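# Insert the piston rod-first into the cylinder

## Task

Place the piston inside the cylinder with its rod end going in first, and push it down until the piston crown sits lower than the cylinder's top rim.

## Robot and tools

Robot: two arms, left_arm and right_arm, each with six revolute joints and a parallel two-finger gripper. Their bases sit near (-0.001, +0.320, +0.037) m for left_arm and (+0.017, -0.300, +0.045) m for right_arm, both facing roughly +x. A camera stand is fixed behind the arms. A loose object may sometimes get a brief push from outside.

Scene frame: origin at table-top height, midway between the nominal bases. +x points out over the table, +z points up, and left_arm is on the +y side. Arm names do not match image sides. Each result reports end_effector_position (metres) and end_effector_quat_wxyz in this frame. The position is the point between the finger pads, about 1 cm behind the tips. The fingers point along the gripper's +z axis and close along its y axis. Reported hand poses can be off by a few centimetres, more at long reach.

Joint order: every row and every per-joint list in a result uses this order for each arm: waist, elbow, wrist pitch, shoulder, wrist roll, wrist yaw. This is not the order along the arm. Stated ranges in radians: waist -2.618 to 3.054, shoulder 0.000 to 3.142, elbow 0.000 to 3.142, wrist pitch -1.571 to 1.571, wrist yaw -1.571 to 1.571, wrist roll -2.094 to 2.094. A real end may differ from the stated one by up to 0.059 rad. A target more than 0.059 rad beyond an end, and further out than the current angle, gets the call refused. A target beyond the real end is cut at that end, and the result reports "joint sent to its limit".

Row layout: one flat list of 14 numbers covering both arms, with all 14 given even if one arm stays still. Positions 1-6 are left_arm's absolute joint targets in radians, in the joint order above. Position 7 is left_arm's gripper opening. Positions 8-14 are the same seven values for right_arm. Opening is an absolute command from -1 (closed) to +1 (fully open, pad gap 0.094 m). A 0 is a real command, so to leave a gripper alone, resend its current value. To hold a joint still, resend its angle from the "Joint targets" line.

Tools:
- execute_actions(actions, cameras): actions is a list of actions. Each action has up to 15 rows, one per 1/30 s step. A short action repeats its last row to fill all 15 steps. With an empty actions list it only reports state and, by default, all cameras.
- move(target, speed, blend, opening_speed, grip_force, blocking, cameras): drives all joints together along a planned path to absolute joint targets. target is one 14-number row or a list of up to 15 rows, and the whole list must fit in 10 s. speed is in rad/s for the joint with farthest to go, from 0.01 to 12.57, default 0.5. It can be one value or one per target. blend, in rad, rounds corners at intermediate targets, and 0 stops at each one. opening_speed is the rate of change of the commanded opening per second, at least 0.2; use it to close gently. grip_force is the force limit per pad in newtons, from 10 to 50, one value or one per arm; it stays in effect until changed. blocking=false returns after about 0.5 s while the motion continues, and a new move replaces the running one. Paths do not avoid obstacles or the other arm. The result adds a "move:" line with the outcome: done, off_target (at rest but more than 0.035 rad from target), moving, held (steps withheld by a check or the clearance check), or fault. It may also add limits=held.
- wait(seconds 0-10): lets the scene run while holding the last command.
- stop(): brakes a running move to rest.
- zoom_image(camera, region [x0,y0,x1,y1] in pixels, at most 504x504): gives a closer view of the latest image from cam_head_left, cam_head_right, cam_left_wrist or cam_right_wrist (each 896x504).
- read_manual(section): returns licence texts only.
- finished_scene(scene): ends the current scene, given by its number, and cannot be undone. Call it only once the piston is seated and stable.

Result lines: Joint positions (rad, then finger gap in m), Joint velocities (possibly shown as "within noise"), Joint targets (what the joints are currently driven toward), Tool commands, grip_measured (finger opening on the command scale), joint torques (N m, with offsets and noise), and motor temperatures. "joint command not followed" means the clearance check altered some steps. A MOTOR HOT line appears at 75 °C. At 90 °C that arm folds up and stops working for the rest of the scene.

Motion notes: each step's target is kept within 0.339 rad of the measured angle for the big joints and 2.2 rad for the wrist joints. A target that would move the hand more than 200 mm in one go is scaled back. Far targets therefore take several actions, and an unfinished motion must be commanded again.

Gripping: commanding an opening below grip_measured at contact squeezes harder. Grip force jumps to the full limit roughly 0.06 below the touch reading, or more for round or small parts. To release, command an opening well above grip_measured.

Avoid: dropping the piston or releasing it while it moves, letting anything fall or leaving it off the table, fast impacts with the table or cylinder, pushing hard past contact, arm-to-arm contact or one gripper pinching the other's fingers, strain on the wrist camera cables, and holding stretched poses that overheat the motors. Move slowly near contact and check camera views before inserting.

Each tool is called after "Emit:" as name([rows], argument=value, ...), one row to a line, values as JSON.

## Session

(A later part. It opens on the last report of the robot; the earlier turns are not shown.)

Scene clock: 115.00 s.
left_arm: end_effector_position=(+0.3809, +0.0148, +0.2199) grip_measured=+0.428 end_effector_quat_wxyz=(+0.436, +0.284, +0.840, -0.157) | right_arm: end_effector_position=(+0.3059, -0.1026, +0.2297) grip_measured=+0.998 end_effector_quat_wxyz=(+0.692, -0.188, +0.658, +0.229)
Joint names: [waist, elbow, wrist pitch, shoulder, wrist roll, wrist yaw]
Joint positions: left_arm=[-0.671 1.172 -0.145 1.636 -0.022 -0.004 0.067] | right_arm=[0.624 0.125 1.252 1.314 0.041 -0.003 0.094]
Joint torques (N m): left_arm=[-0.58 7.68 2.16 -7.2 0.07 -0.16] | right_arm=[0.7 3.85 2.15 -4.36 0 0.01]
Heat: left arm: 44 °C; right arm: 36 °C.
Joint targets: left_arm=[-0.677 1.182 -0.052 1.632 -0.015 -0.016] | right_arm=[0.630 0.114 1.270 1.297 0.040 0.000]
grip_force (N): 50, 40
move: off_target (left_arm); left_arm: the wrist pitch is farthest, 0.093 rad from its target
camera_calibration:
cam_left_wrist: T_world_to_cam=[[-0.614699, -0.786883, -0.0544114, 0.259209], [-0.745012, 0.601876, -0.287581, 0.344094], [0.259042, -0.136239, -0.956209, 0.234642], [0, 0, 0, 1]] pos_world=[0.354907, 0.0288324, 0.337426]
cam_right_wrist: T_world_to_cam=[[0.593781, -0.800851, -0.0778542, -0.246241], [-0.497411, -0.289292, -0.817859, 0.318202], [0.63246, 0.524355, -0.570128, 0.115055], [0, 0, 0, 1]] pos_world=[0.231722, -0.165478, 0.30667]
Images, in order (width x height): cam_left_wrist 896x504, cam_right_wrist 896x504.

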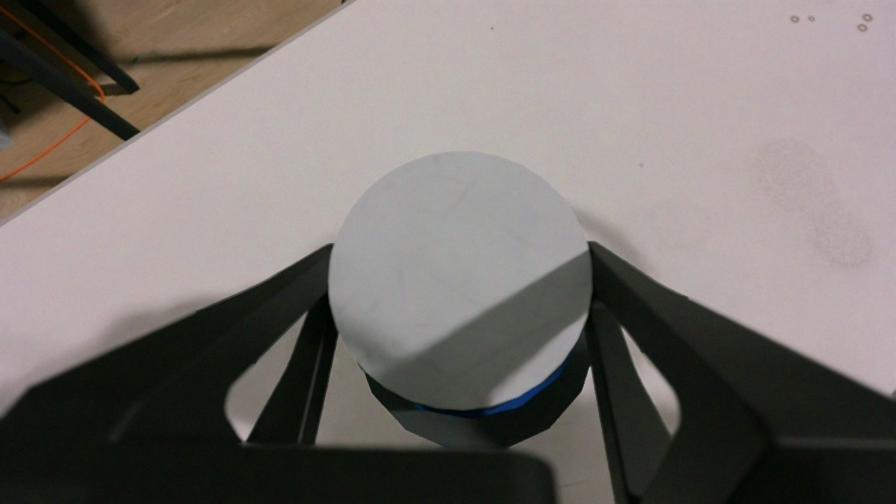

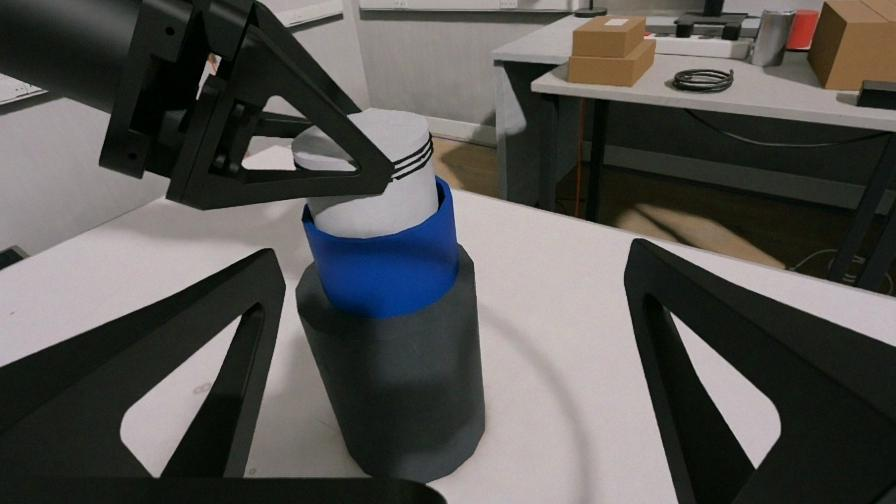

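Emit:
move(target=[-0.677, 1.138, 0.007, 1.644, -0.015, -0.016, 0.35, 0.63, 0.114, 1.270, 1.297, 0.04, 0, 1.0], speed=0.12, cameras=["cam_right_wrist"])

Emit:
zoom_image(camera="cam_right_wrist", region=[280, 80, 480, 300])

Scene clock: 117.33 s.
left_arm: end_effector_position=(+0.3811, +0.0147, +0.2072) grip_measured=+0.428 end_effector_quat_wxyz=(+0.438, +0.284, +0.839, -0.157) | right_arm: end_effector_position=(+0.3059, -0.1026, +0.2297) grip_measured=+0.998 end_effector_quat_wxyz=(+0.692, -0.188, +0.658, +0.229)
Joint names: [waist, elbow, wrist pitch, shoulder, wrist roll, wrist yaw]
Joint positions: left_arm=[-0.671 1.129 -0.086 1.647 -0.022 -0.004 0.067] | right_arm=[0.624 0.125 1.252 1.314 0.041 -0.003 0.094]
Joint torques (N m): left_arm=[-0.59 7.53 2.16 -7.23 0.08 -0.16] | right_arm=[0.62 3.7 2.18 -4.3 -0.01 0.03]
Heat: left arm: 44 °C; right arm: 36 °C.
Joint targets: left_arm=[-0.677 1.138 0.007 1.644 -0.015 -0.016] | right_arm=[0.630 0.114 1.270 1.297 0.040 0.000]
grip_force (N): 50, 40
move: off_target (left_arm); left_arm: the wrist pitch is farthest, 0.093 rad from its target
camera_calibration:
cam_right_wrist: T_world_to_cam=[[0.593781, -0.800851, -0.0778542, -0.246241], [-0.497411, -0.289292, -0.817859, 0.318202], [0.63246, 0.524355, -0.570128, 0.115055], [0, 0, 0, 1]] pos_world=[0.231722, -0.165478, 0.30667]
Images, in order (width x height): cam_right_wrist 896x504.

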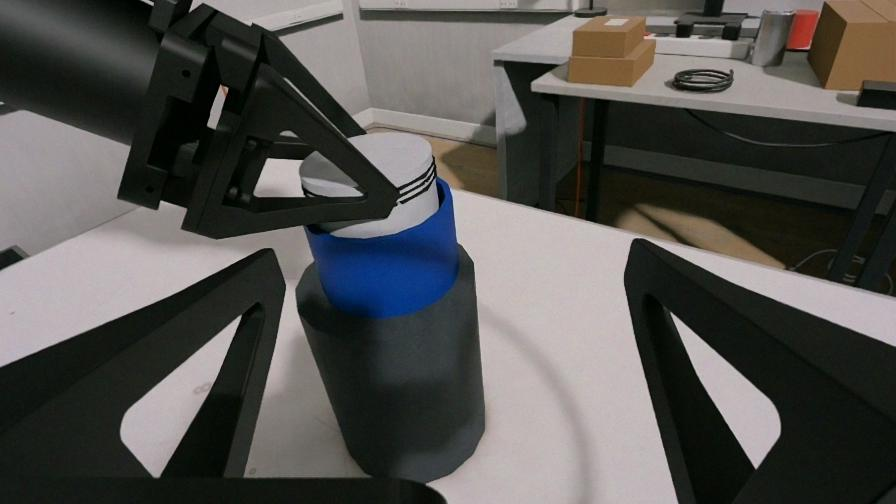

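Scaled by 2.291 from the camera's 896x504 image, which has a finer 1280x720 frame.

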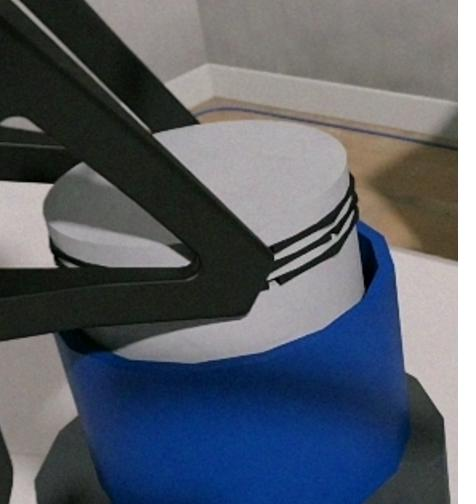

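Emit:
move(target=[-0.690, 1.109, 0.032, 1.641, -0.015, 0.000, 0.35, 0.63, 0.114, 1.270, 1.297, 0.04, 0, 1.0], speed=0.08, cameras=["cam_left_wrist", "cam_right_wrist"])

Emit:
zoom_image(camera="cam_right_wrist", region=[280, 100, 500, 320])

Emit:
zoom_image(camera="cam_left_wrist", region=[300, 250, 620, 460])

Scene clock: 119.77 s.
left_arm: end_effector_position=(+0.3759, +0.0120, +0.2000) grip_measured=+0.428 end_effector_quat_wxyz=(+0.436, +0.289, +0.837, -0.159) | right_arm: end_effector_position=(+0.3059, -0.1026, +0.2297) grip_measured=+0.998 end_effector_quat_wxyz=(+0.692, -0.188, +0.658, +0.229)
Joint names: [waist, elbow, wrist pitch, shoulder, wrist roll, wrist yaw]
Joint positions: left_arm=[-0.682 1.101 -0.059 1.647 -0.022 -0.004 0.067] | right_arm=[0.624 0.125 1.252 1.314 0.041 -0.003 0.094]
Joint torques (N m): left_arm=[-0.77 7.43 2.15 -7.38 0.07 0.02] | right_arm=[0.64 3.73 2.17 -4.44 -0.01 0.03]
Heat: left arm: 45 °C; right arm: 36 °C.
Joint targets: left_arm=[-0.690 1.109 0.032 1.641 -0.015 0.000] | right_arm=[0.630 0.114 1.270 1.297 0.040 0.000]
grip_force (N): 50, 40
move: off_target (left_arm); left_arm: the wrist pitch is farthest, 0.091 rad from its target
camera_calibration:
cam_left_wrist: T_world_to_cam=[[-0.62301, -0.780307, -0.0545888, 0.255955], [-0.737945, 0.609462, -0.289817, 0.334092], [0.259416, -0.140275, -0.955524, 0.216244], [0, 0, 0, 1]] pos_world=[0.349907, 0.0264411, 0.317424]
cam_right_wrist: T_world_to_cam=[[0.593781, -0.800851, -0.0778542, -0.246241], [-0.497411, -0.289292, -0.817859, 0.318202], [0.63246, 0.524355, -0.570128, 0.115055], [0, 0, 0, 1]] pos_world=[0.231722, -0.165478, 0.30667]
Images, in order (width x height): cam_left_wrist 896x504, cam_right_wrist 896x504.

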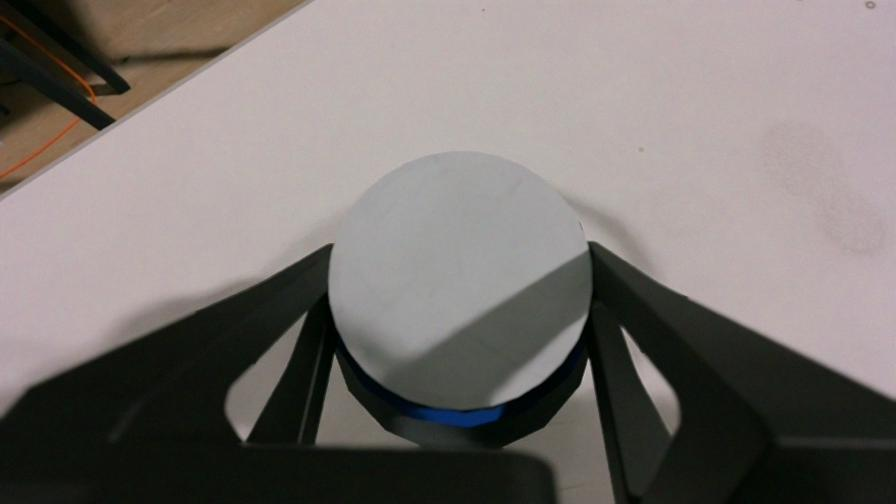

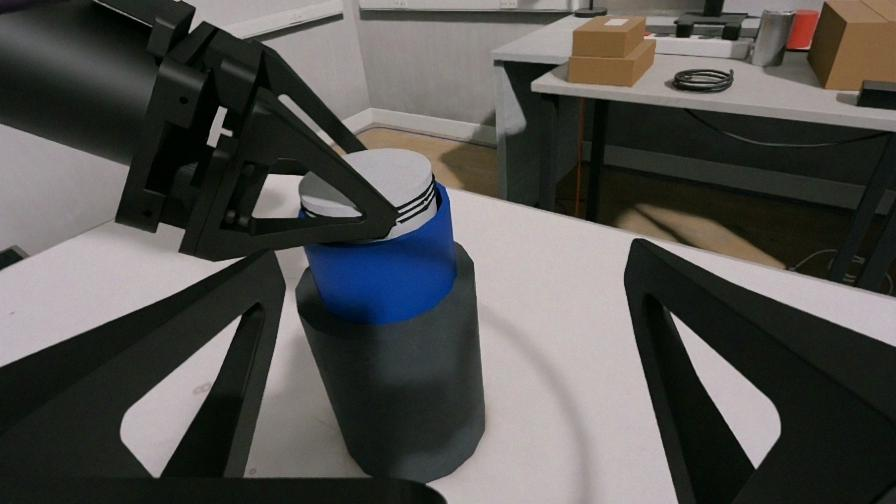

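Scaled by 2.291 from the camera's 896x504 image, which has a finer 1280x720 frame.

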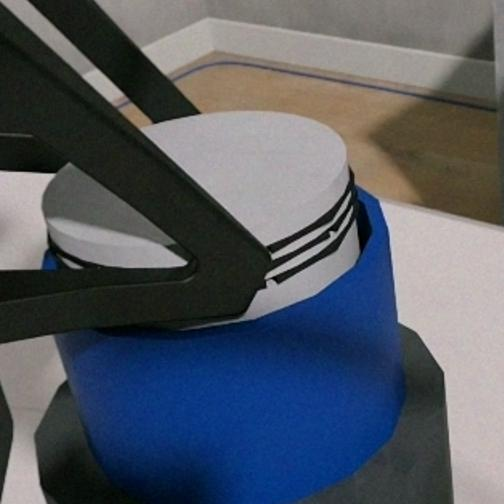

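Scaled by 1.575 from the camera's 896x504 image, which has a finer 1280x720 frame.

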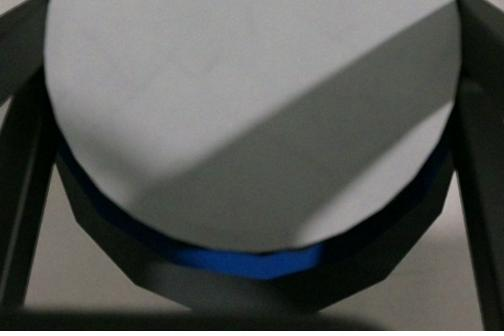

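Emit:
move(target=[-0.690, 1.109, 0.032, 1.641, -0.015, 0.000, 0.466, 0.63, 0.114, 1.270, 1.297, 0.04, 0, 1.0], opening_speed=0.3, grip_force=[14, 40])

Emit:
execute_actions([
  [[-0.690, 1.109, 0.032, 1.641, -0.015, 0.0, 0.470, 0.63, 0.114, 1.270, 1.297, 0.04, 0, 1.0]],
  [[-0.690, 1.109, 0.032, 1.641, -0.015, 0.0, 0.472, 0.63, 0.114, 1.270, 1.297, 0.04, 0, 1.0]],
  [[-0.690, 1.109, 0.032, 1.641, -0.015, 0.0, 0.474, 0.63, 0.114, 1.270, 1.297, 0.04, 0, 1.0]],
  [[-0.690, 1.109, 0.032, 1.641, -0.015, 0.0, 0.475, 0.63, 0.114, 1.270, 1.297, 0.04, 0, 1.0]],
  [[-0.690, 1.109, 0.032, 1.641, -0.015, 0.0, 0.476, 0.63, 0.114, 1.270, 1.297, 0.04, 0, 1.0]],
  [[-0.690, 1.109, 0.032, 1.641, -0.015, 0.0, 0.477, 0.63, 0.114, 1.270, 1.297, 0.04, 0, 1.0]],
  [[-0.690, 1.109, 0.032, 1.641, -0.015, 0.0, 0.478, 0.63, 0.114, 1.270, 1.297, 0.04, 0, 1.0]],
  [[-0.690, 1.109, 0.032, 1.641, -0.015, 0.0, 0.479, 0.63, 0.114, 1.270, 1.297, 0.04, 0, 1.0]],
  [[-0.690, 1.109, 0.032, 1.641, -0.015, 0.0, 0.480, 0.63, 0.114, 1.270, 1.297, 0.04, 0, 1.0]],
], cameras=["cam_left_wrist", "cam_right_wrist"])

Scene clock: 123.57 s.
left_arm: end_effector_position=(+0.3828, +0.0051, +0.2150) grip_measured=+0.464 end_effector_quat_wxyz=(+0.465, +0.284, +0.821, -0.171) | right_arm: end_effector_position=(+0.3059, -0.1026, +0.2297) grip_measured=+0.998 end_effector_quat_wxyz=(+0.692, -0.188, +0.658, +0.229)
Joint names: [waist, elbow, wrist pitch, shoulder, wrist roll, wrist yaw]
Joint positions: left_arm=[-0.684 1.101 0.012 1.647 -0.022 -0.004 0.069] | right_arm=[0.624 0.125 1.252 1.314 0.041 -0.003 0.094]
Joint torques (N m): left_arm=[-0.57 7.5 1.53 -7.43 0.08 0.01] | right_arm=[0.69 3.78 2.15 -4.38 0 0.03]
Heat: left arm: 45 °C; right arm: 36 °C.
Joint targets: left_arm=[-0.690 1.109 0.032 1.641 -0.015 0.000] | right_arm=[0.630 0.114 1.270 1.297 0.040 0.000]
grip_force (N): 14, 40
move: done

Scene clock: 128.27 s.
left_arm: end_effector_position=(+0.3829, +0.0051, +0.2151) grip_measured=+0.478 end_effector_quat_wxyz=(+0.465, +0.284, +0.821, -0.171) | right_arm: end_effector_position=(+0.3059, -0.1026, +0.2297) grip_measured=+0.998 end_effector_quat_wxyz=(+0.692, -0.188, +0.658, +0.229)
Joint names: [waist, elbow, wrist pitch, shoulder, wrist roll, wrist yaw]
Joint positions: left_arm=[-0.684 1.101 0.012 1.647 -0.022 -0.004 0.069] | right_arm=[0.624 0.125 1.252 1.314 0.041 -0.003 0.094]
Joint torques (N m): left_arm=[-0.58 7.51 1.53 -7.43 0.08 0.02] | right_arm=[0.65 3.64 2.18 -4.45 -0.02 0.02]
Heat: left arm: 43 °C; right arm: 36 °C.
Joint targets: left_arm=[-0.690 1.109 0.032 1.641 -0.015 0.000] | right_arm=[0.630 0.114 1.270 1.297 0.040 0.000]
grip_force (N): 14, 40
camera_calibration:
cam_left_wrist: T_world_to_cam=[[-0.621532, -0.781561, -0.0534843, 0.254879], [-0.718843, 0.596129, -0.357624, 0.355128], [0.311388, -0.183828, -0.932333, 0.203308], [0, 0, 0, 1]] pos_world=[0.350389, 0.0248748, 0.330185]
cam_right_wrist: T_world_to_cam=[[0.593781, -0.800851, -0.0778542, -0.246241], [-0.497411, -0.289292, -0.817859, 0.318202], [0.63246, 0.524355, -0.570128, 0.115055], [0, 0, 0, 1]] pos_world=[0.231722, -0.165478, 0.30667]
Images, in order (width x height): cam_left_wrist 896x504, cam_right_wrist 896x504.

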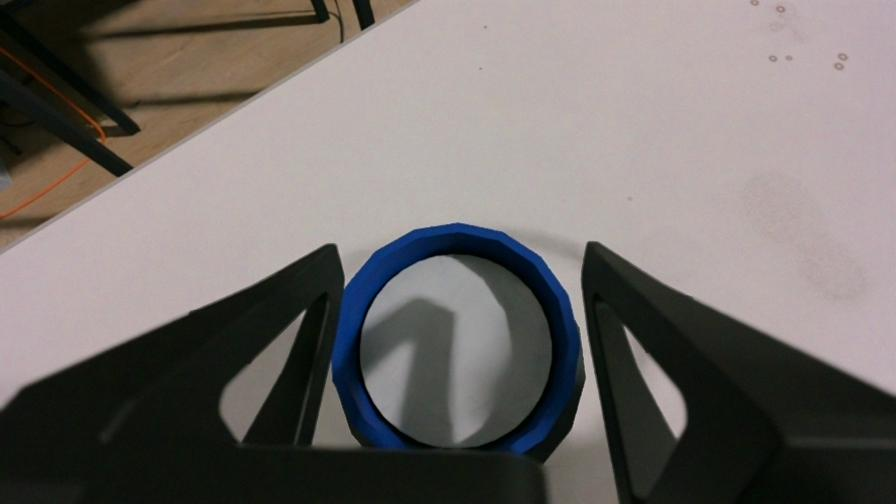

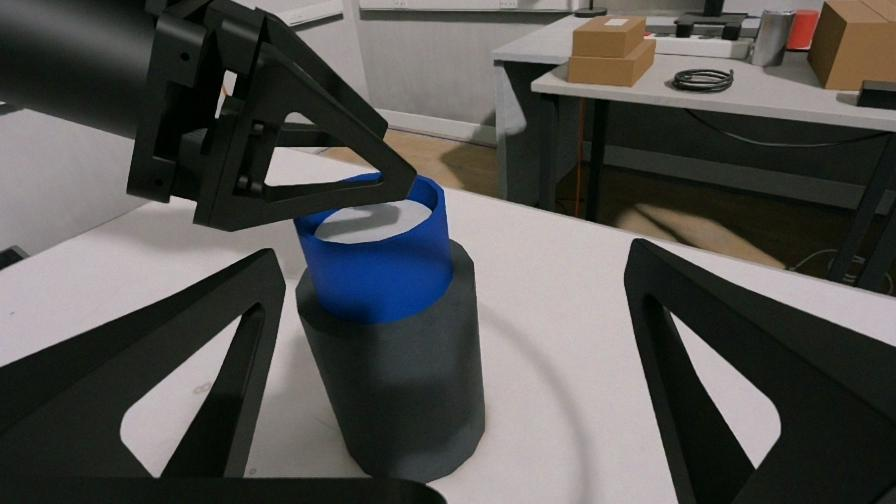

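Emit:
move([
  [-0.688, 1.380, -0.340, 1.570, -0.01, 0.0, -1.0, 0.63, 0.114, 1.270, 1.297, 0.04, 0, 1.0],
  [-0.688, 2.270, -1.355, 2.160, 0.0, 0.0, -1.0, 0.63, 0.114, 1.270, 1.297, 0.04, 0, 1.0],
], speed=[0.4, 0.8], blend=[0.05, 0], grip_force=[50, 40], cameras=["cam_left_wrist", "cam_right_wrist"])

Scene clock: 134.70 s.
left_arm: end_effector_position=(+0.3715, +0.0145, +0.2262) grip_measured=-0.992 end_effector_quat_wxyz=(+0.157, +0.328, +0.930, -0.055) | right_arm: end_effector_position=(+0.3059, -0.1026, +0.2297) grip_measured=+0.998 end_effector_quat_wxyz=(+0.692, -0.188, +0.658, +0.229)
Joint names: [waist, elbow, wrist pitch, shoulder, wrist roll, wrist yaw]
Joint positions: left_arm=[-0.684 2.243 -1.34 2.139 -0.01 -0.004 0] | right_arm=[0.624 0.125 1.252 1.314 0.041 -0.003 0.094]
Joint torques (N m): left_arm=[-0.4 8.03 0.44 -8.76 0.11 0.02] | right_arm=[0.64 3.79 2.17 -4.41 -0.02 0.01]
Heat: left arm: 42 °C; right arm: 37 °C.
Joint targets: left_arm=[-0.688 2.270 -1.355 2.160 0.000 0.000] | right_arm=[0.630 0.114 1.270 1.297 0.040 0.000]
grip_force (N): 50, 40
move: done
camera_calibration:
cam_left_wrist: T_world_to_cam=[[-0.659684, -0.74945, -0.0560439, 0.269983], [-0.72053, 0.6095, 0.330677, 0.19011], [-0.213667, 0.258524, -0.942079, 0.409727], [0, 0, 0, 1]] pos_world=[0.402629, -0.0194569, 0.338261]
cam_right_wrist: T_world_to_cam=[[0.593781, -0.800851, -0.0778542, -0.246241], [-0.497411, -0.289292, -0.817859, 0.318202], [0.63246, 0.524355, -0.570128, 0.115055], [0, 0, 0, 1]] pos_world=[0.231722, -0.165478, 0.30667]
Images, in order (width x height): cam_left_wrist 896x504, cam_right_wrist 896x504.

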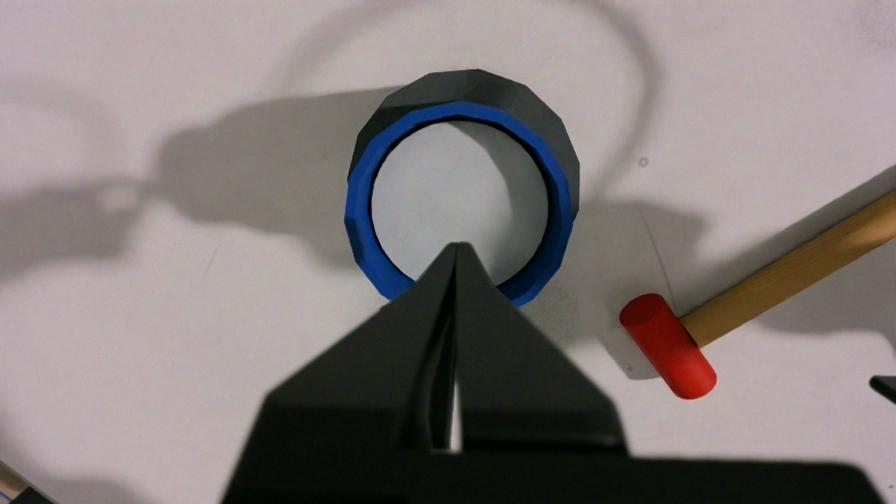

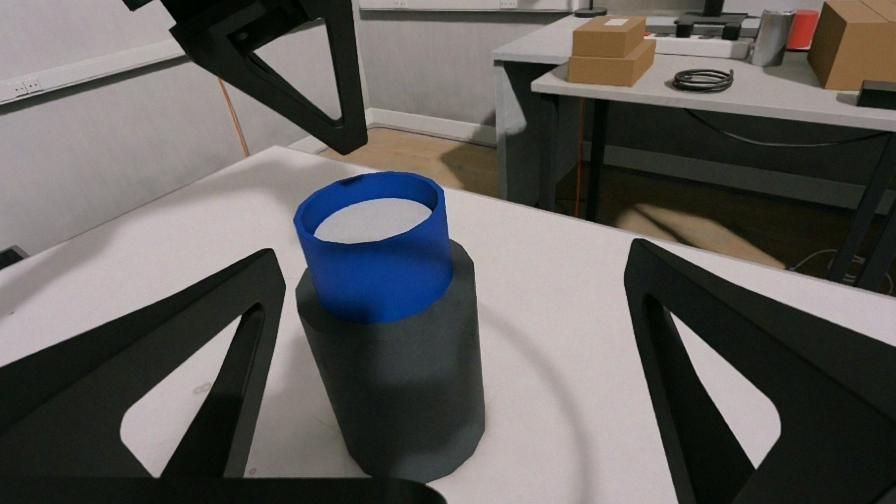

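Emit:
move([
  [-0.688, 2.392, -1.445, 2.318, 0.0, 0.0, -1.0, 0.63, 0.114, 1.270, 1.297, 0.04, 0, 1.0],
  [-0.688, 2.325, -1.490, 2.395, 0.0, 0.0, -1.0, 0.63, 0.114, 1.270, 1.297, 0.04, 0, 1.0],
], speed=[0.3, 0.06], blend=[0.01, 0], cameras=["cam_left_wrist", "cam_right_wrist"])

Scene clock: 138.53 s.
left_arm: end_effector_position=(+0.3739, +0.0125, +0.1741) grip_measured=-0.992 end_effector_quat_wxyz=(+0.084, +0.332, +0.939, -0.029) | right_arm: end_effector_position=(+0.3059, -0.1026, +0.2297) grip_measured=+0.998 end_effector_quat_wxyz=(+0.692, -0.188, +0.658, +0.229)
Joint names: [waist, elbow, wrist pitch, shoulder, wrist roll, wrist yaw]
Joint positions: left_arm=[-0.684 2.358 -1.437 2.313 -0.01 -0.004 0] | right_arm=[0.624 0.125 1.252 1.314 0.041 -0.003 0.094]
Joint torques (N m): left_arm=[-0.42 3.41 -0.13 -5.59 0.11 0.02] | right_arm=[0.58 3.71 2.15 -4.49 -0.01 0.01]
Heat: left arm: 41 °C; right arm: 37 °C.
Joint targets: left_arm=[-0.688 2.325 -1.490 2.395 0.000 0.000] | right_arm=[0.630 0.114 1.270 1.297 0.040 0.000]
grip_force (N): 50, 40
move: off_target (left_arm); left_arm: the shoulder is farthest, 0.082 rad from its target
camera_calibration:
cam_left_wrist: T_world_to_cam=[[-0.666117, -0.744152, -0.0502652, 0.268477], [-0.672014, 0.569576, 0.473266, 0.167795], [-0.323552, 0.34903, -0.879484, 0.390798], [0, 0, 0, 1]] pos_world=[0.418041, -0.0321845, 0.277784]
cam_right_wrist: T_world_to_cam=[[0.593781, -0.800851, -0.0778542, -0.246241], [-0.497411, -0.289292, -0.817859, 0.318202], [0.63246, 0.524355, -0.570128, 0.115055], [0, 0, 0, 1]] pos_world=[0.231722, -0.165478, 0.30667]
Images, in order (width x height): cam_left_wrist 896x504, cam_right_wrist 896x504.

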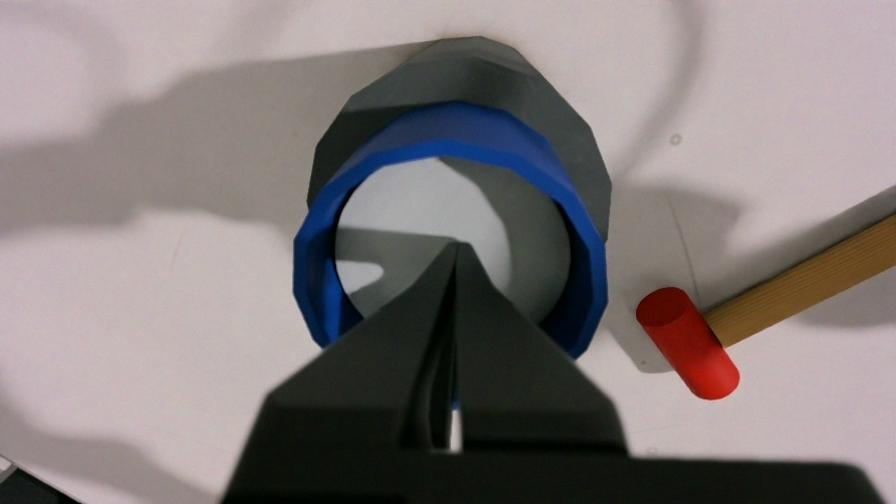

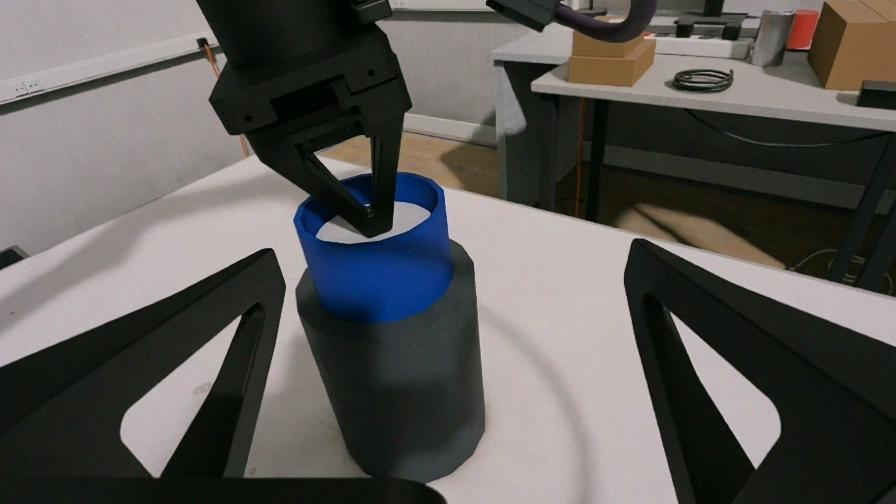

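Emit:
move(target=[-0.688, 2.277, -1.550, 2.458, 0.0, 0.0, -1.0, 0.63, 0.114, 1.270, 1.297, 0.04, 0, 1.0], speed=0.1, cameras=["cam_right_wrist"])

Scene clock: 139.90 s.
left_arm: end_effector_position=(+0.3722, +0.0139, +0.1670) grip_measured=-0.992 end_effector_quat_wxyz=(+0.073, +0.332, +0.940, -0.025) | right_arm: end_effector_position=(+0.3059, -0.1026, +0.2297) grip_measured=+0.998 end_effector_quat_wxyz=(+0.692, -0.188, +0.658, +0.229)
Joint names: [waist, elbow, wrist pitch, shoulder, wrist roll, wrist yaw]
Joint positions: left_arm=[-0.684 2.354 -1.444 2.326 -0.01 -0.004 0] | right_arm=[0.624 0.125 1.252 1.314 0.041 -0.003 0.094]
Joint torques (N m): left_arm=[-0.42 0.18 -0.65 -2.13 0.11 0.02] | right_arm=[0.66 3.7 2.17 -4.44 -0.01 0]
Heat: left arm: 40 °C; right arm: 37 °C.
Joint targets: left_arm=[-0.688 2.277 -1.550 2.458 0.000 0.000] | right_arm=[0.630 0.114 1.270 1.297 0.040 0.000]
grip_force (N): 50, 40
move: off_target (left_arm); left_arm: the shoulder is farthest, 0.132 rad from its target
camera_calibration:
cam_right_wrist: T_world_to_cam=[[0.593781, -0.800851, -0.0778542, -0.246241], [-0.497411, -0.289292, -0.817859, 0.318202], [0.63246, 0.524355, -0.570128, 0.115055], [0, 0, 0, 1]] pos_world=[0.231722, -0.165478, 0.30667]
Images, in order (width x height): cam_right_wrist 896x504.

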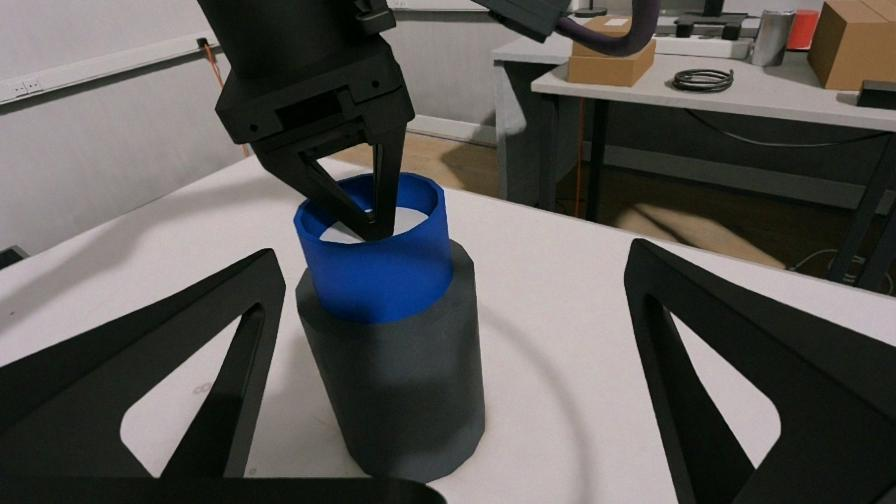

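Emit:
move(target=[-0.688, 2.237, -1.571, 2.544, 0.0, 0.0, -1.0, 0.63, 0.114, 1.270, 1.297, 0.04, 0, 1.0], speed=0.08, cameras=["cam_left_wrist", "cam_right_wrist"])

Scene clock: 141.60 s.
left_arm: end_effector_position=(+0.3709, +0.0150, +0.1560) grip_measured=-0.992 end_effector_quat_wxyz=(+0.059, +0.333, +0.941, -0.019) | right_arm: end_effector_position=(+0.3059, -0.1026, +0.2297) grip_measured=+0.998 end_effector_quat_wxyz=(+0.692, -0.188, +0.658, +0.229)
Joint names: [waist, elbow, wrist pitch, shoulder, wrist roll, wrist yaw]
Joint positions: left_arm=[-0.684 2.351 -1.449 2.347 -0.01 -0.004 0] | right_arm=[0.624 0.125 1.252 1.314 0.041 -0.003 0.094]
Joint torques (N m): left_arm=[-0.42 -2.77 -0.79 2.47 0.11 0.01] | right_arm=[0.59 3.75 2.16 -4.37 -0.01 0.02]
Heat: left arm: 40 °C; right arm: 37 °C.
Joint targets: left_arm=[-0.688 2.237 -1.568 2.544 0.000 0.000] | right_arm=[0.630 0.114 1.270 1.297 0.040 0.000]
joint sent to its limit (left arm) — the wrist pitch, lower limit.
grip_force (N): 50, 40
move: off_target (left_arm); left_arm: the shoulder is farthest, 0.197 rad from its target
camera_calibration:
cam_left_wrist: T_world_to_cam=[[-0.668381, -0.742261, -0.0481173, 0.267919], [-0.651509, 0.552994, 0.519359, 0.158251], [-0.358892, 0.378479, -0.8532, 0.381576], [0, 0, 0, 1]] pos_world=[0.419118, -0.0330645, 0.256263]
cam_right_wrist: T_world_to_cam=[[0.593781, -0.800851, -0.0778542, -0.246241], [-0.497411, -0.289292, -0.817859, 0.318202], [0.63246, 0.524355, -0.570128, 0.115055], [0, 0, 0, 1]] pos_world=[0.231722, -0.165478, 0.30667]
Images, in order (width x height): cam_left_wrist 896x504, cam_right_wrist 896x504.

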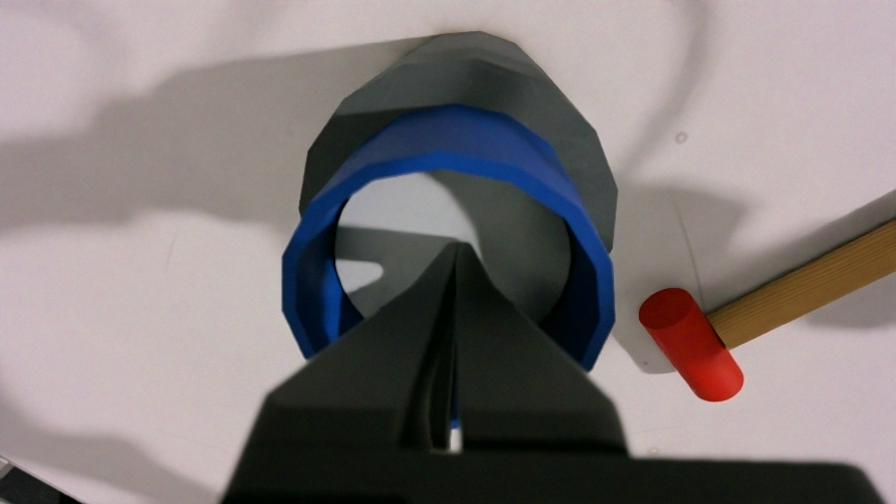

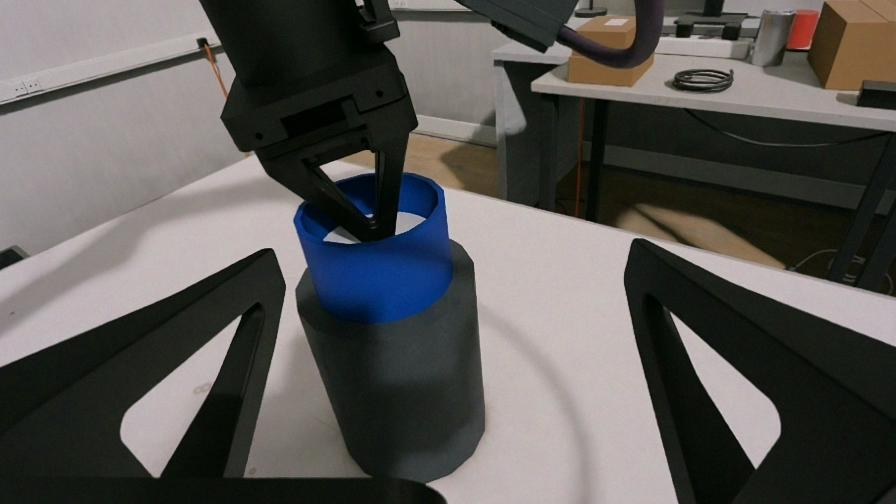

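Emit:
move(target=[-0.688, 2.195, -1.571, 2.635, 0.0, 0.0, -1.0, 0.63, 0.114, 1.270, 1.297, 0.04, 0, 1.0], speed=0.08, cameras=["cam_left_wrist", "cam_right_wrist"])

Scene clock: 143.47 s.
left_arm: end_effector_position=(+0.3703, +0.0155, +0.1442) grip_measured=-0.992 end_effector_quat_wxyz=(+0.047, +0.333, +0.941, -0.015) | right_arm: end_effector_position=(+0.3059, -0.1026, +0.2297) grip_measured=+0.998 end_effector_quat_wxyz=(+0.692, -0.188, +0.658, +0.229)
Joint names: [waist, elbow, wrist pitch, shoulder, wrist roll, wrist yaw]
Joint positions: left_arm=[-0.684 2.348 -1.45 2.371 -0.008 -0.004 0] | right_arm=[0.624 0.125 1.252 1.314 0.041 -0.003 0.094]
Joint torques (N m): left_arm=[-0.42 -5.94 -0.83 7.47 0.1 0.01] | right_arm=[0.64 3.78 2.15 -4.42 0.01 0.03]
Heat: left arm: 40 °C; right arm: 37 °C.
Joint targets: left_arm=[-0.688 2.195 -1.569 2.635 0.000 0.000] | right_arm=[0.630 0.114 1.270 1.297 0.040 0.000]
joint sent to its limit (left arm) — the wrist pitch, lower limit.
grip_force (N): 50, 40
move: off_target (left_arm); left_arm: the shoulder is farthest, 0.264 rad from its target
camera_calibration:
cam_left_wrist: T_world_to_cam=[[-0.670216, -0.740674, -0.0470378, 0.26786], [-0.639826, 0.544519, 0.54233, 0.156304], [-0.376077, 0.393574, -0.838848, 0.375125], [0, 0, 0, 1]] pos_world=[0.420607, -0.0343536, 0.242504]
cam_right_wrist: T_world_to_cam=[[0.593781, -0.800851, -0.0778542, -0.246241], [-0.497411, -0.289292, -0.817859, 0.318202], [0.63246, 0.524355, -0.570128, 0.115055], [0, 0, 0, 1]] pos_world=[0.231722, -0.165478, 0.30667]
Images, in order (width x height): cam_left_wrist 896x504, cam_right_wrist 896x504.

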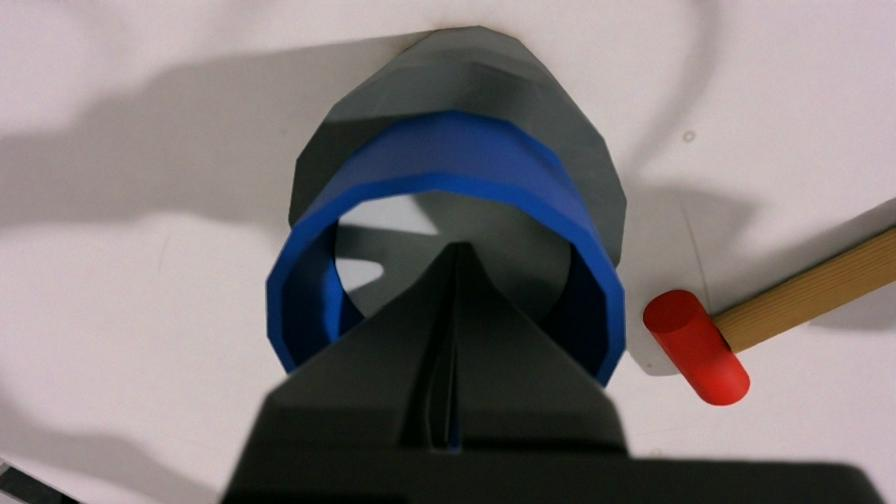

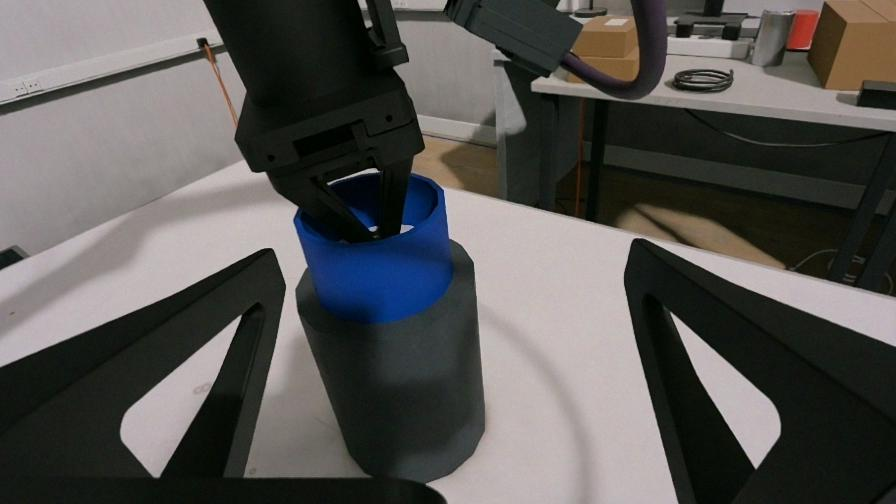

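Emit:
move(target=[-0.688, 2.178, -1.571, 2.672, 0.0, 0.0, -1.0, 0.63, 0.114, 1.270, 1.297, 0.04, 0, 1.0], speed=0.06, cameras=["cam_left_wrist", "cam_right_wrist"])

Scene clock: 144.83 s.
left_arm: end_effector_position=(+0.3691, +0.0164, +0.1165) grip_measured=-0.996 end_effector_quat_wxyz=(+0.021, +0.334, +0.942, -0.006) | right_arm: end_effector_position=(+0.3059, -0.1026, +0.2297) grip_measured=+0.998 end_effector_quat_wxyz=(+0.692, -0.188, +0.658, +0.229)
Joint names: [waist, elbow, wrist pitch, shoulder, wrist roll, wrist yaw]
Joint positions: left_arm=[-0.684 2.33 -1.435 2.422 -0.008 -0.004 0] | right_arm=[0.624 0.125 1.252 1.314 0.041 -0.003 0.094]
Joint torques (N m): left_arm=[-0.4 -5.82 -1.05 6.08 0.09 0.02] | right_arm=[0.69 3.66 2.15 -4.38 0.01 0.01]
Heat: left arm: 39 °C; right arm: 37 °C.
Joint targets: left_arm=[-0.688 2.178 -1.568 2.672 0.000 0.000] | right_arm=[0.630 0.114 1.270 1.297 0.040 0.000]
joint sent to its limit (left arm) — the wrist pitch, lower limit.
grip_force (N): 50, 40
move: off_target (left_arm); left_arm: the shoulder is farthest, 0.250 rad from its target
camera_calibration:
cam_left_wrist: T_world_to_cam=[[-0.672429, -0.738827, -0.0444392, 0.266917], [-0.615838, 0.525167, 0.587319, 0.156346], [-0.410589, 0.422297, -0.808135, 0.359781], [0, 0, 0, 1]] pos_world=[0.423488, -0.0368372, 0.210788]
cam_right_wrist: T_world_to_cam=[[0.593781, -0.800851, -0.0778542, -0.246241], [-0.497411, -0.289292, -0.817859, 0.318202], [0.63246, 0.524355, -0.570128, 0.115055], [0, 0, 0, 1]] pos_world=[0.231722, -0.165478, 0.30667]
Images, in order (width x height): cam_left_wrist 896x504, cam_right_wrist 896x504.

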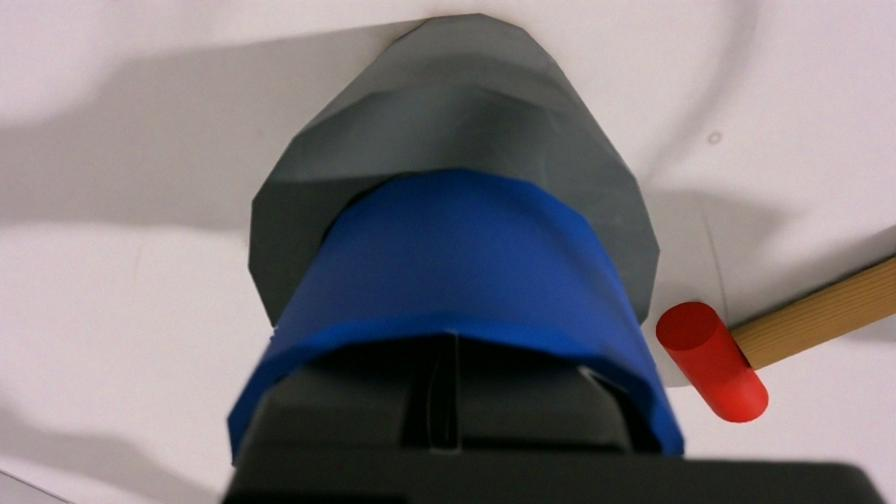

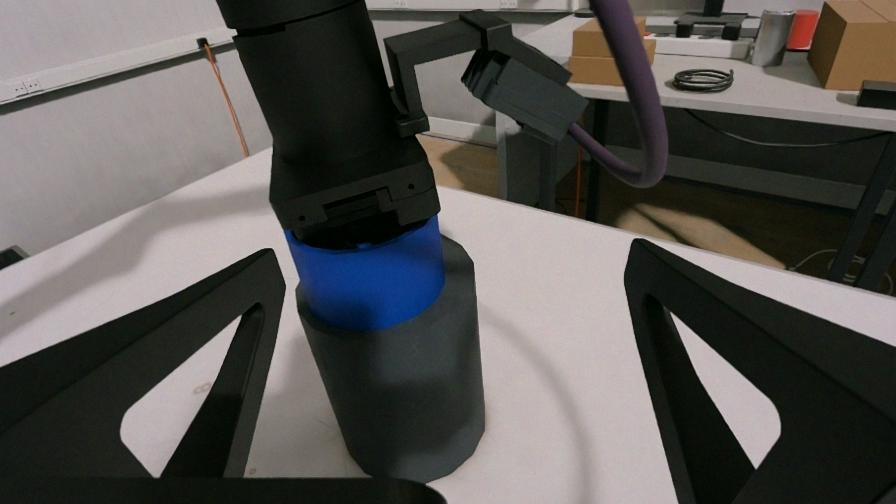

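Emit:
move([
  [-0.688, 2.325, -1.445, 2.425, 0.0, 0.0, -1.0, 0.63, 0.114, 1.270, 1.297, 0.04, 0, 1.0],
  [-0.688, 2.350, -1.450, 2.370, 0.05, 0.0, -1.0, 0.63, 0.114, 1.270, 1.297, 0.04, 0, 1.0],
  [-0.688, 2.365, -1.450, 2.350, -0.06, 0.0, -1.0, 0.63, 0.114, 1.270, 1.297, 0.04, 0, 1.0],
  [-0.688, 2.375, -1.450, 2.325, 0.03, 0.0, -1.0, 0.63, 0.114, 1.270, 1.297, 0.04, 0, 1.0],
  [-0.688, 2.380, -1.450, 2.300, 0.0, 0.0, -1.0, 0.63, 0.114, 1.270, 1.297, 0.04, 0, 1.0],
], speed=[0.3, 0.2, 0.25, 0.25, 0.15], blend=[0.02, 0.01, 0.01, 0.01, 0], cameras=["cam_left_wrist", "cam_right_wrist"])

Scene clock: 148.20 s.
left_arm: end_effector_position=(+0.3742, +0.0122, +0.1605) grip_measured=-0.995 end_effector_quat_wxyz=(+0.071, +0.338, +0.938, -0.023) | right_arm: end_effector_position=(+0.3059, -0.1026, +0.2297) grip_measured=+0.998 end_effector_quat_wxyz=(+0.692, -0.188, +0.658, +0.229)
Joint names: [waist, elbow, wrist pitch, shoulder, wrist roll, wrist yaw]
Joint positions: left_arm=[-0.684 2.358 -1.437 2.343 0.002 -0.004 0] | right_arm=[0.624 0.125 1.252 1.314 0.041 -0.003 0.094]
Joint torques (N m): left_arm=[-0.42 7.5 0.16 -14.72 -0.01 0.02] | right_arm=[0.68 3.73 2.15 -4.46 0 0.04]
Heat: left arm: 39 °C; right arm: 37 °C.
Joint targets: left_arm=[-0.688 2.380 -1.450 2.300 0.000 0.000] | right_arm=[0.630 0.114 1.270 1.297 0.040 0.000]
grip_force (N): 50, 40
move: off_target (left_arm); left_arm: the shoulder is farthest, 0.043 rad from its target
camera_calibration:
cam_left_wrist: T_world_to_cam=[[-0.676098, -0.735052, -0.0508866, 0.271562], [-0.65489, 0.567843, 0.498672, 0.164215], [-0.337654, 0.370476, -0.865296, 0.381714], [0, 0, 0, 1]] pos_world=[0.420033, -0.0350526, 0.262225]
cam_right_wrist: T_world_to_cam=[[0.593781, -0.800851, -0.0778542, -0.246241], [-0.497411, -0.289292, -0.817859, 0.318202], [0.63246, 0.524355, -0.570128, 0.115055], [0, 0, 0, 1]] pos_world=[0.231722, -0.165478, 0.30667]
Images, in order (width x height): cam_left_wrist 896x504, cam_right_wrist 896x504.

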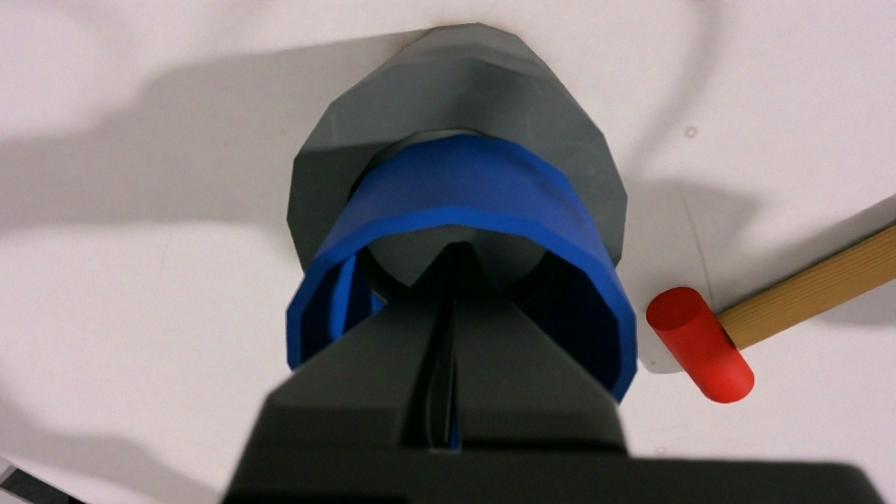

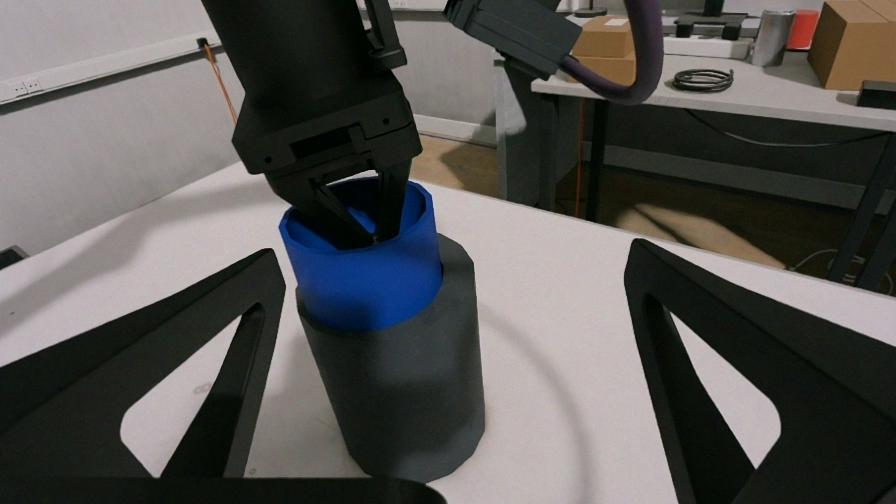

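Emit:
move([
  [-0.688, 2.385, -1.450, 2.240, 0.0, 0.0, -1.0, 0.63, 0.114, 1.270, 1.297, 0.04, 0, 1.0],
  [-0.688, 2.390, -1.420, 2.150, 0.0, 0.0, -1.0, 0.63, 0.114, 1.270, 1.297, 0.04, 0, 1.0],
], speed=[0.25, 0.35], blend=[0.02, 0], cameras=["cam_left_wrist", "cam_right_wrist"])

Scene clock: 150.20 s.
left_arm: end_effector_position=(+0.3703, +0.0154, +0.2449) grip_measured=-0.995 end_effector_quat_wxyz=(+0.159, +0.334, +0.928, -0.055) | right_arm: end_effector_position=(+0.3059, -0.1026, +0.2297) grip_measured=+0.998 end_effector_quat_wxyz=(+0.692, -0.188, +0.658, +0.229)
Joint names: [waist, elbow, wrist pitch, shoulder, wrist roll, wrist yaw]
Joint positions: left_arm=[-0.684 2.375 -1.436 2.172 0.002 -0.004 0] | right_arm=[0.624 0.125 1.252 1.314 0.041 -0.003 0.094]
Joint torques (N m): left_arm=[-0.4 6.87 0.72 -11.82 -0.01 0.02] | right_arm=[0.65 3.82 2.18 -4.38 -0.01 0]
Heat: left arm: 38 °C; right arm: 37 °C.
Joint targets: left_arm=[-0.688 2.390 -1.420 2.150 0.000 0.000] | right_arm=[0.630 0.114 1.270 1.297 0.040 0.000]
grip_force (N): 50, 40
move: done
camera_calibration:
cam_left_wrist: T_world_to_cam=[[-0.667929, -0.74179, -0.0601513, 0.274898], [-0.715262, 0.617505, 0.327243, 0.181236], [-0.205602, 0.261599, -0.943024, 0.424088], [0, 0, 0, 1]] pos_world=[0.400436, -0.0189383, 0.357153]
cam_right_wrist: T_world_to_cam=[[0.593781, -0.800851, -0.0778542, -0.246241], [-0.497411, -0.289292, -0.817859, 0.318202], [0.63246, 0.524355, -0.570128, 0.115055], [0, 0, 0, 1]] pos_world=[0.231722, -0.165478, 0.30667]
Images, in order (width x height): cam_left_wrist 896x504, cam_right_wrist 896x504.

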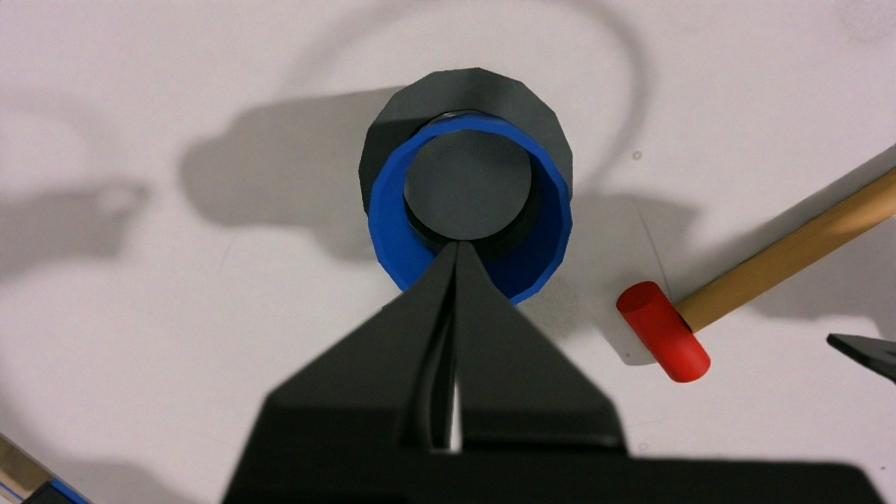

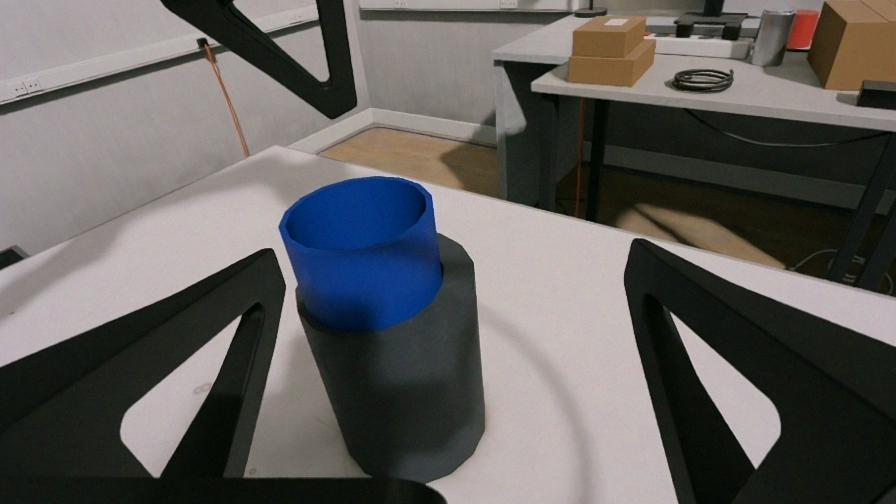

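Emit:
finished_scene(scene=2)

The scene is finished: the task was done.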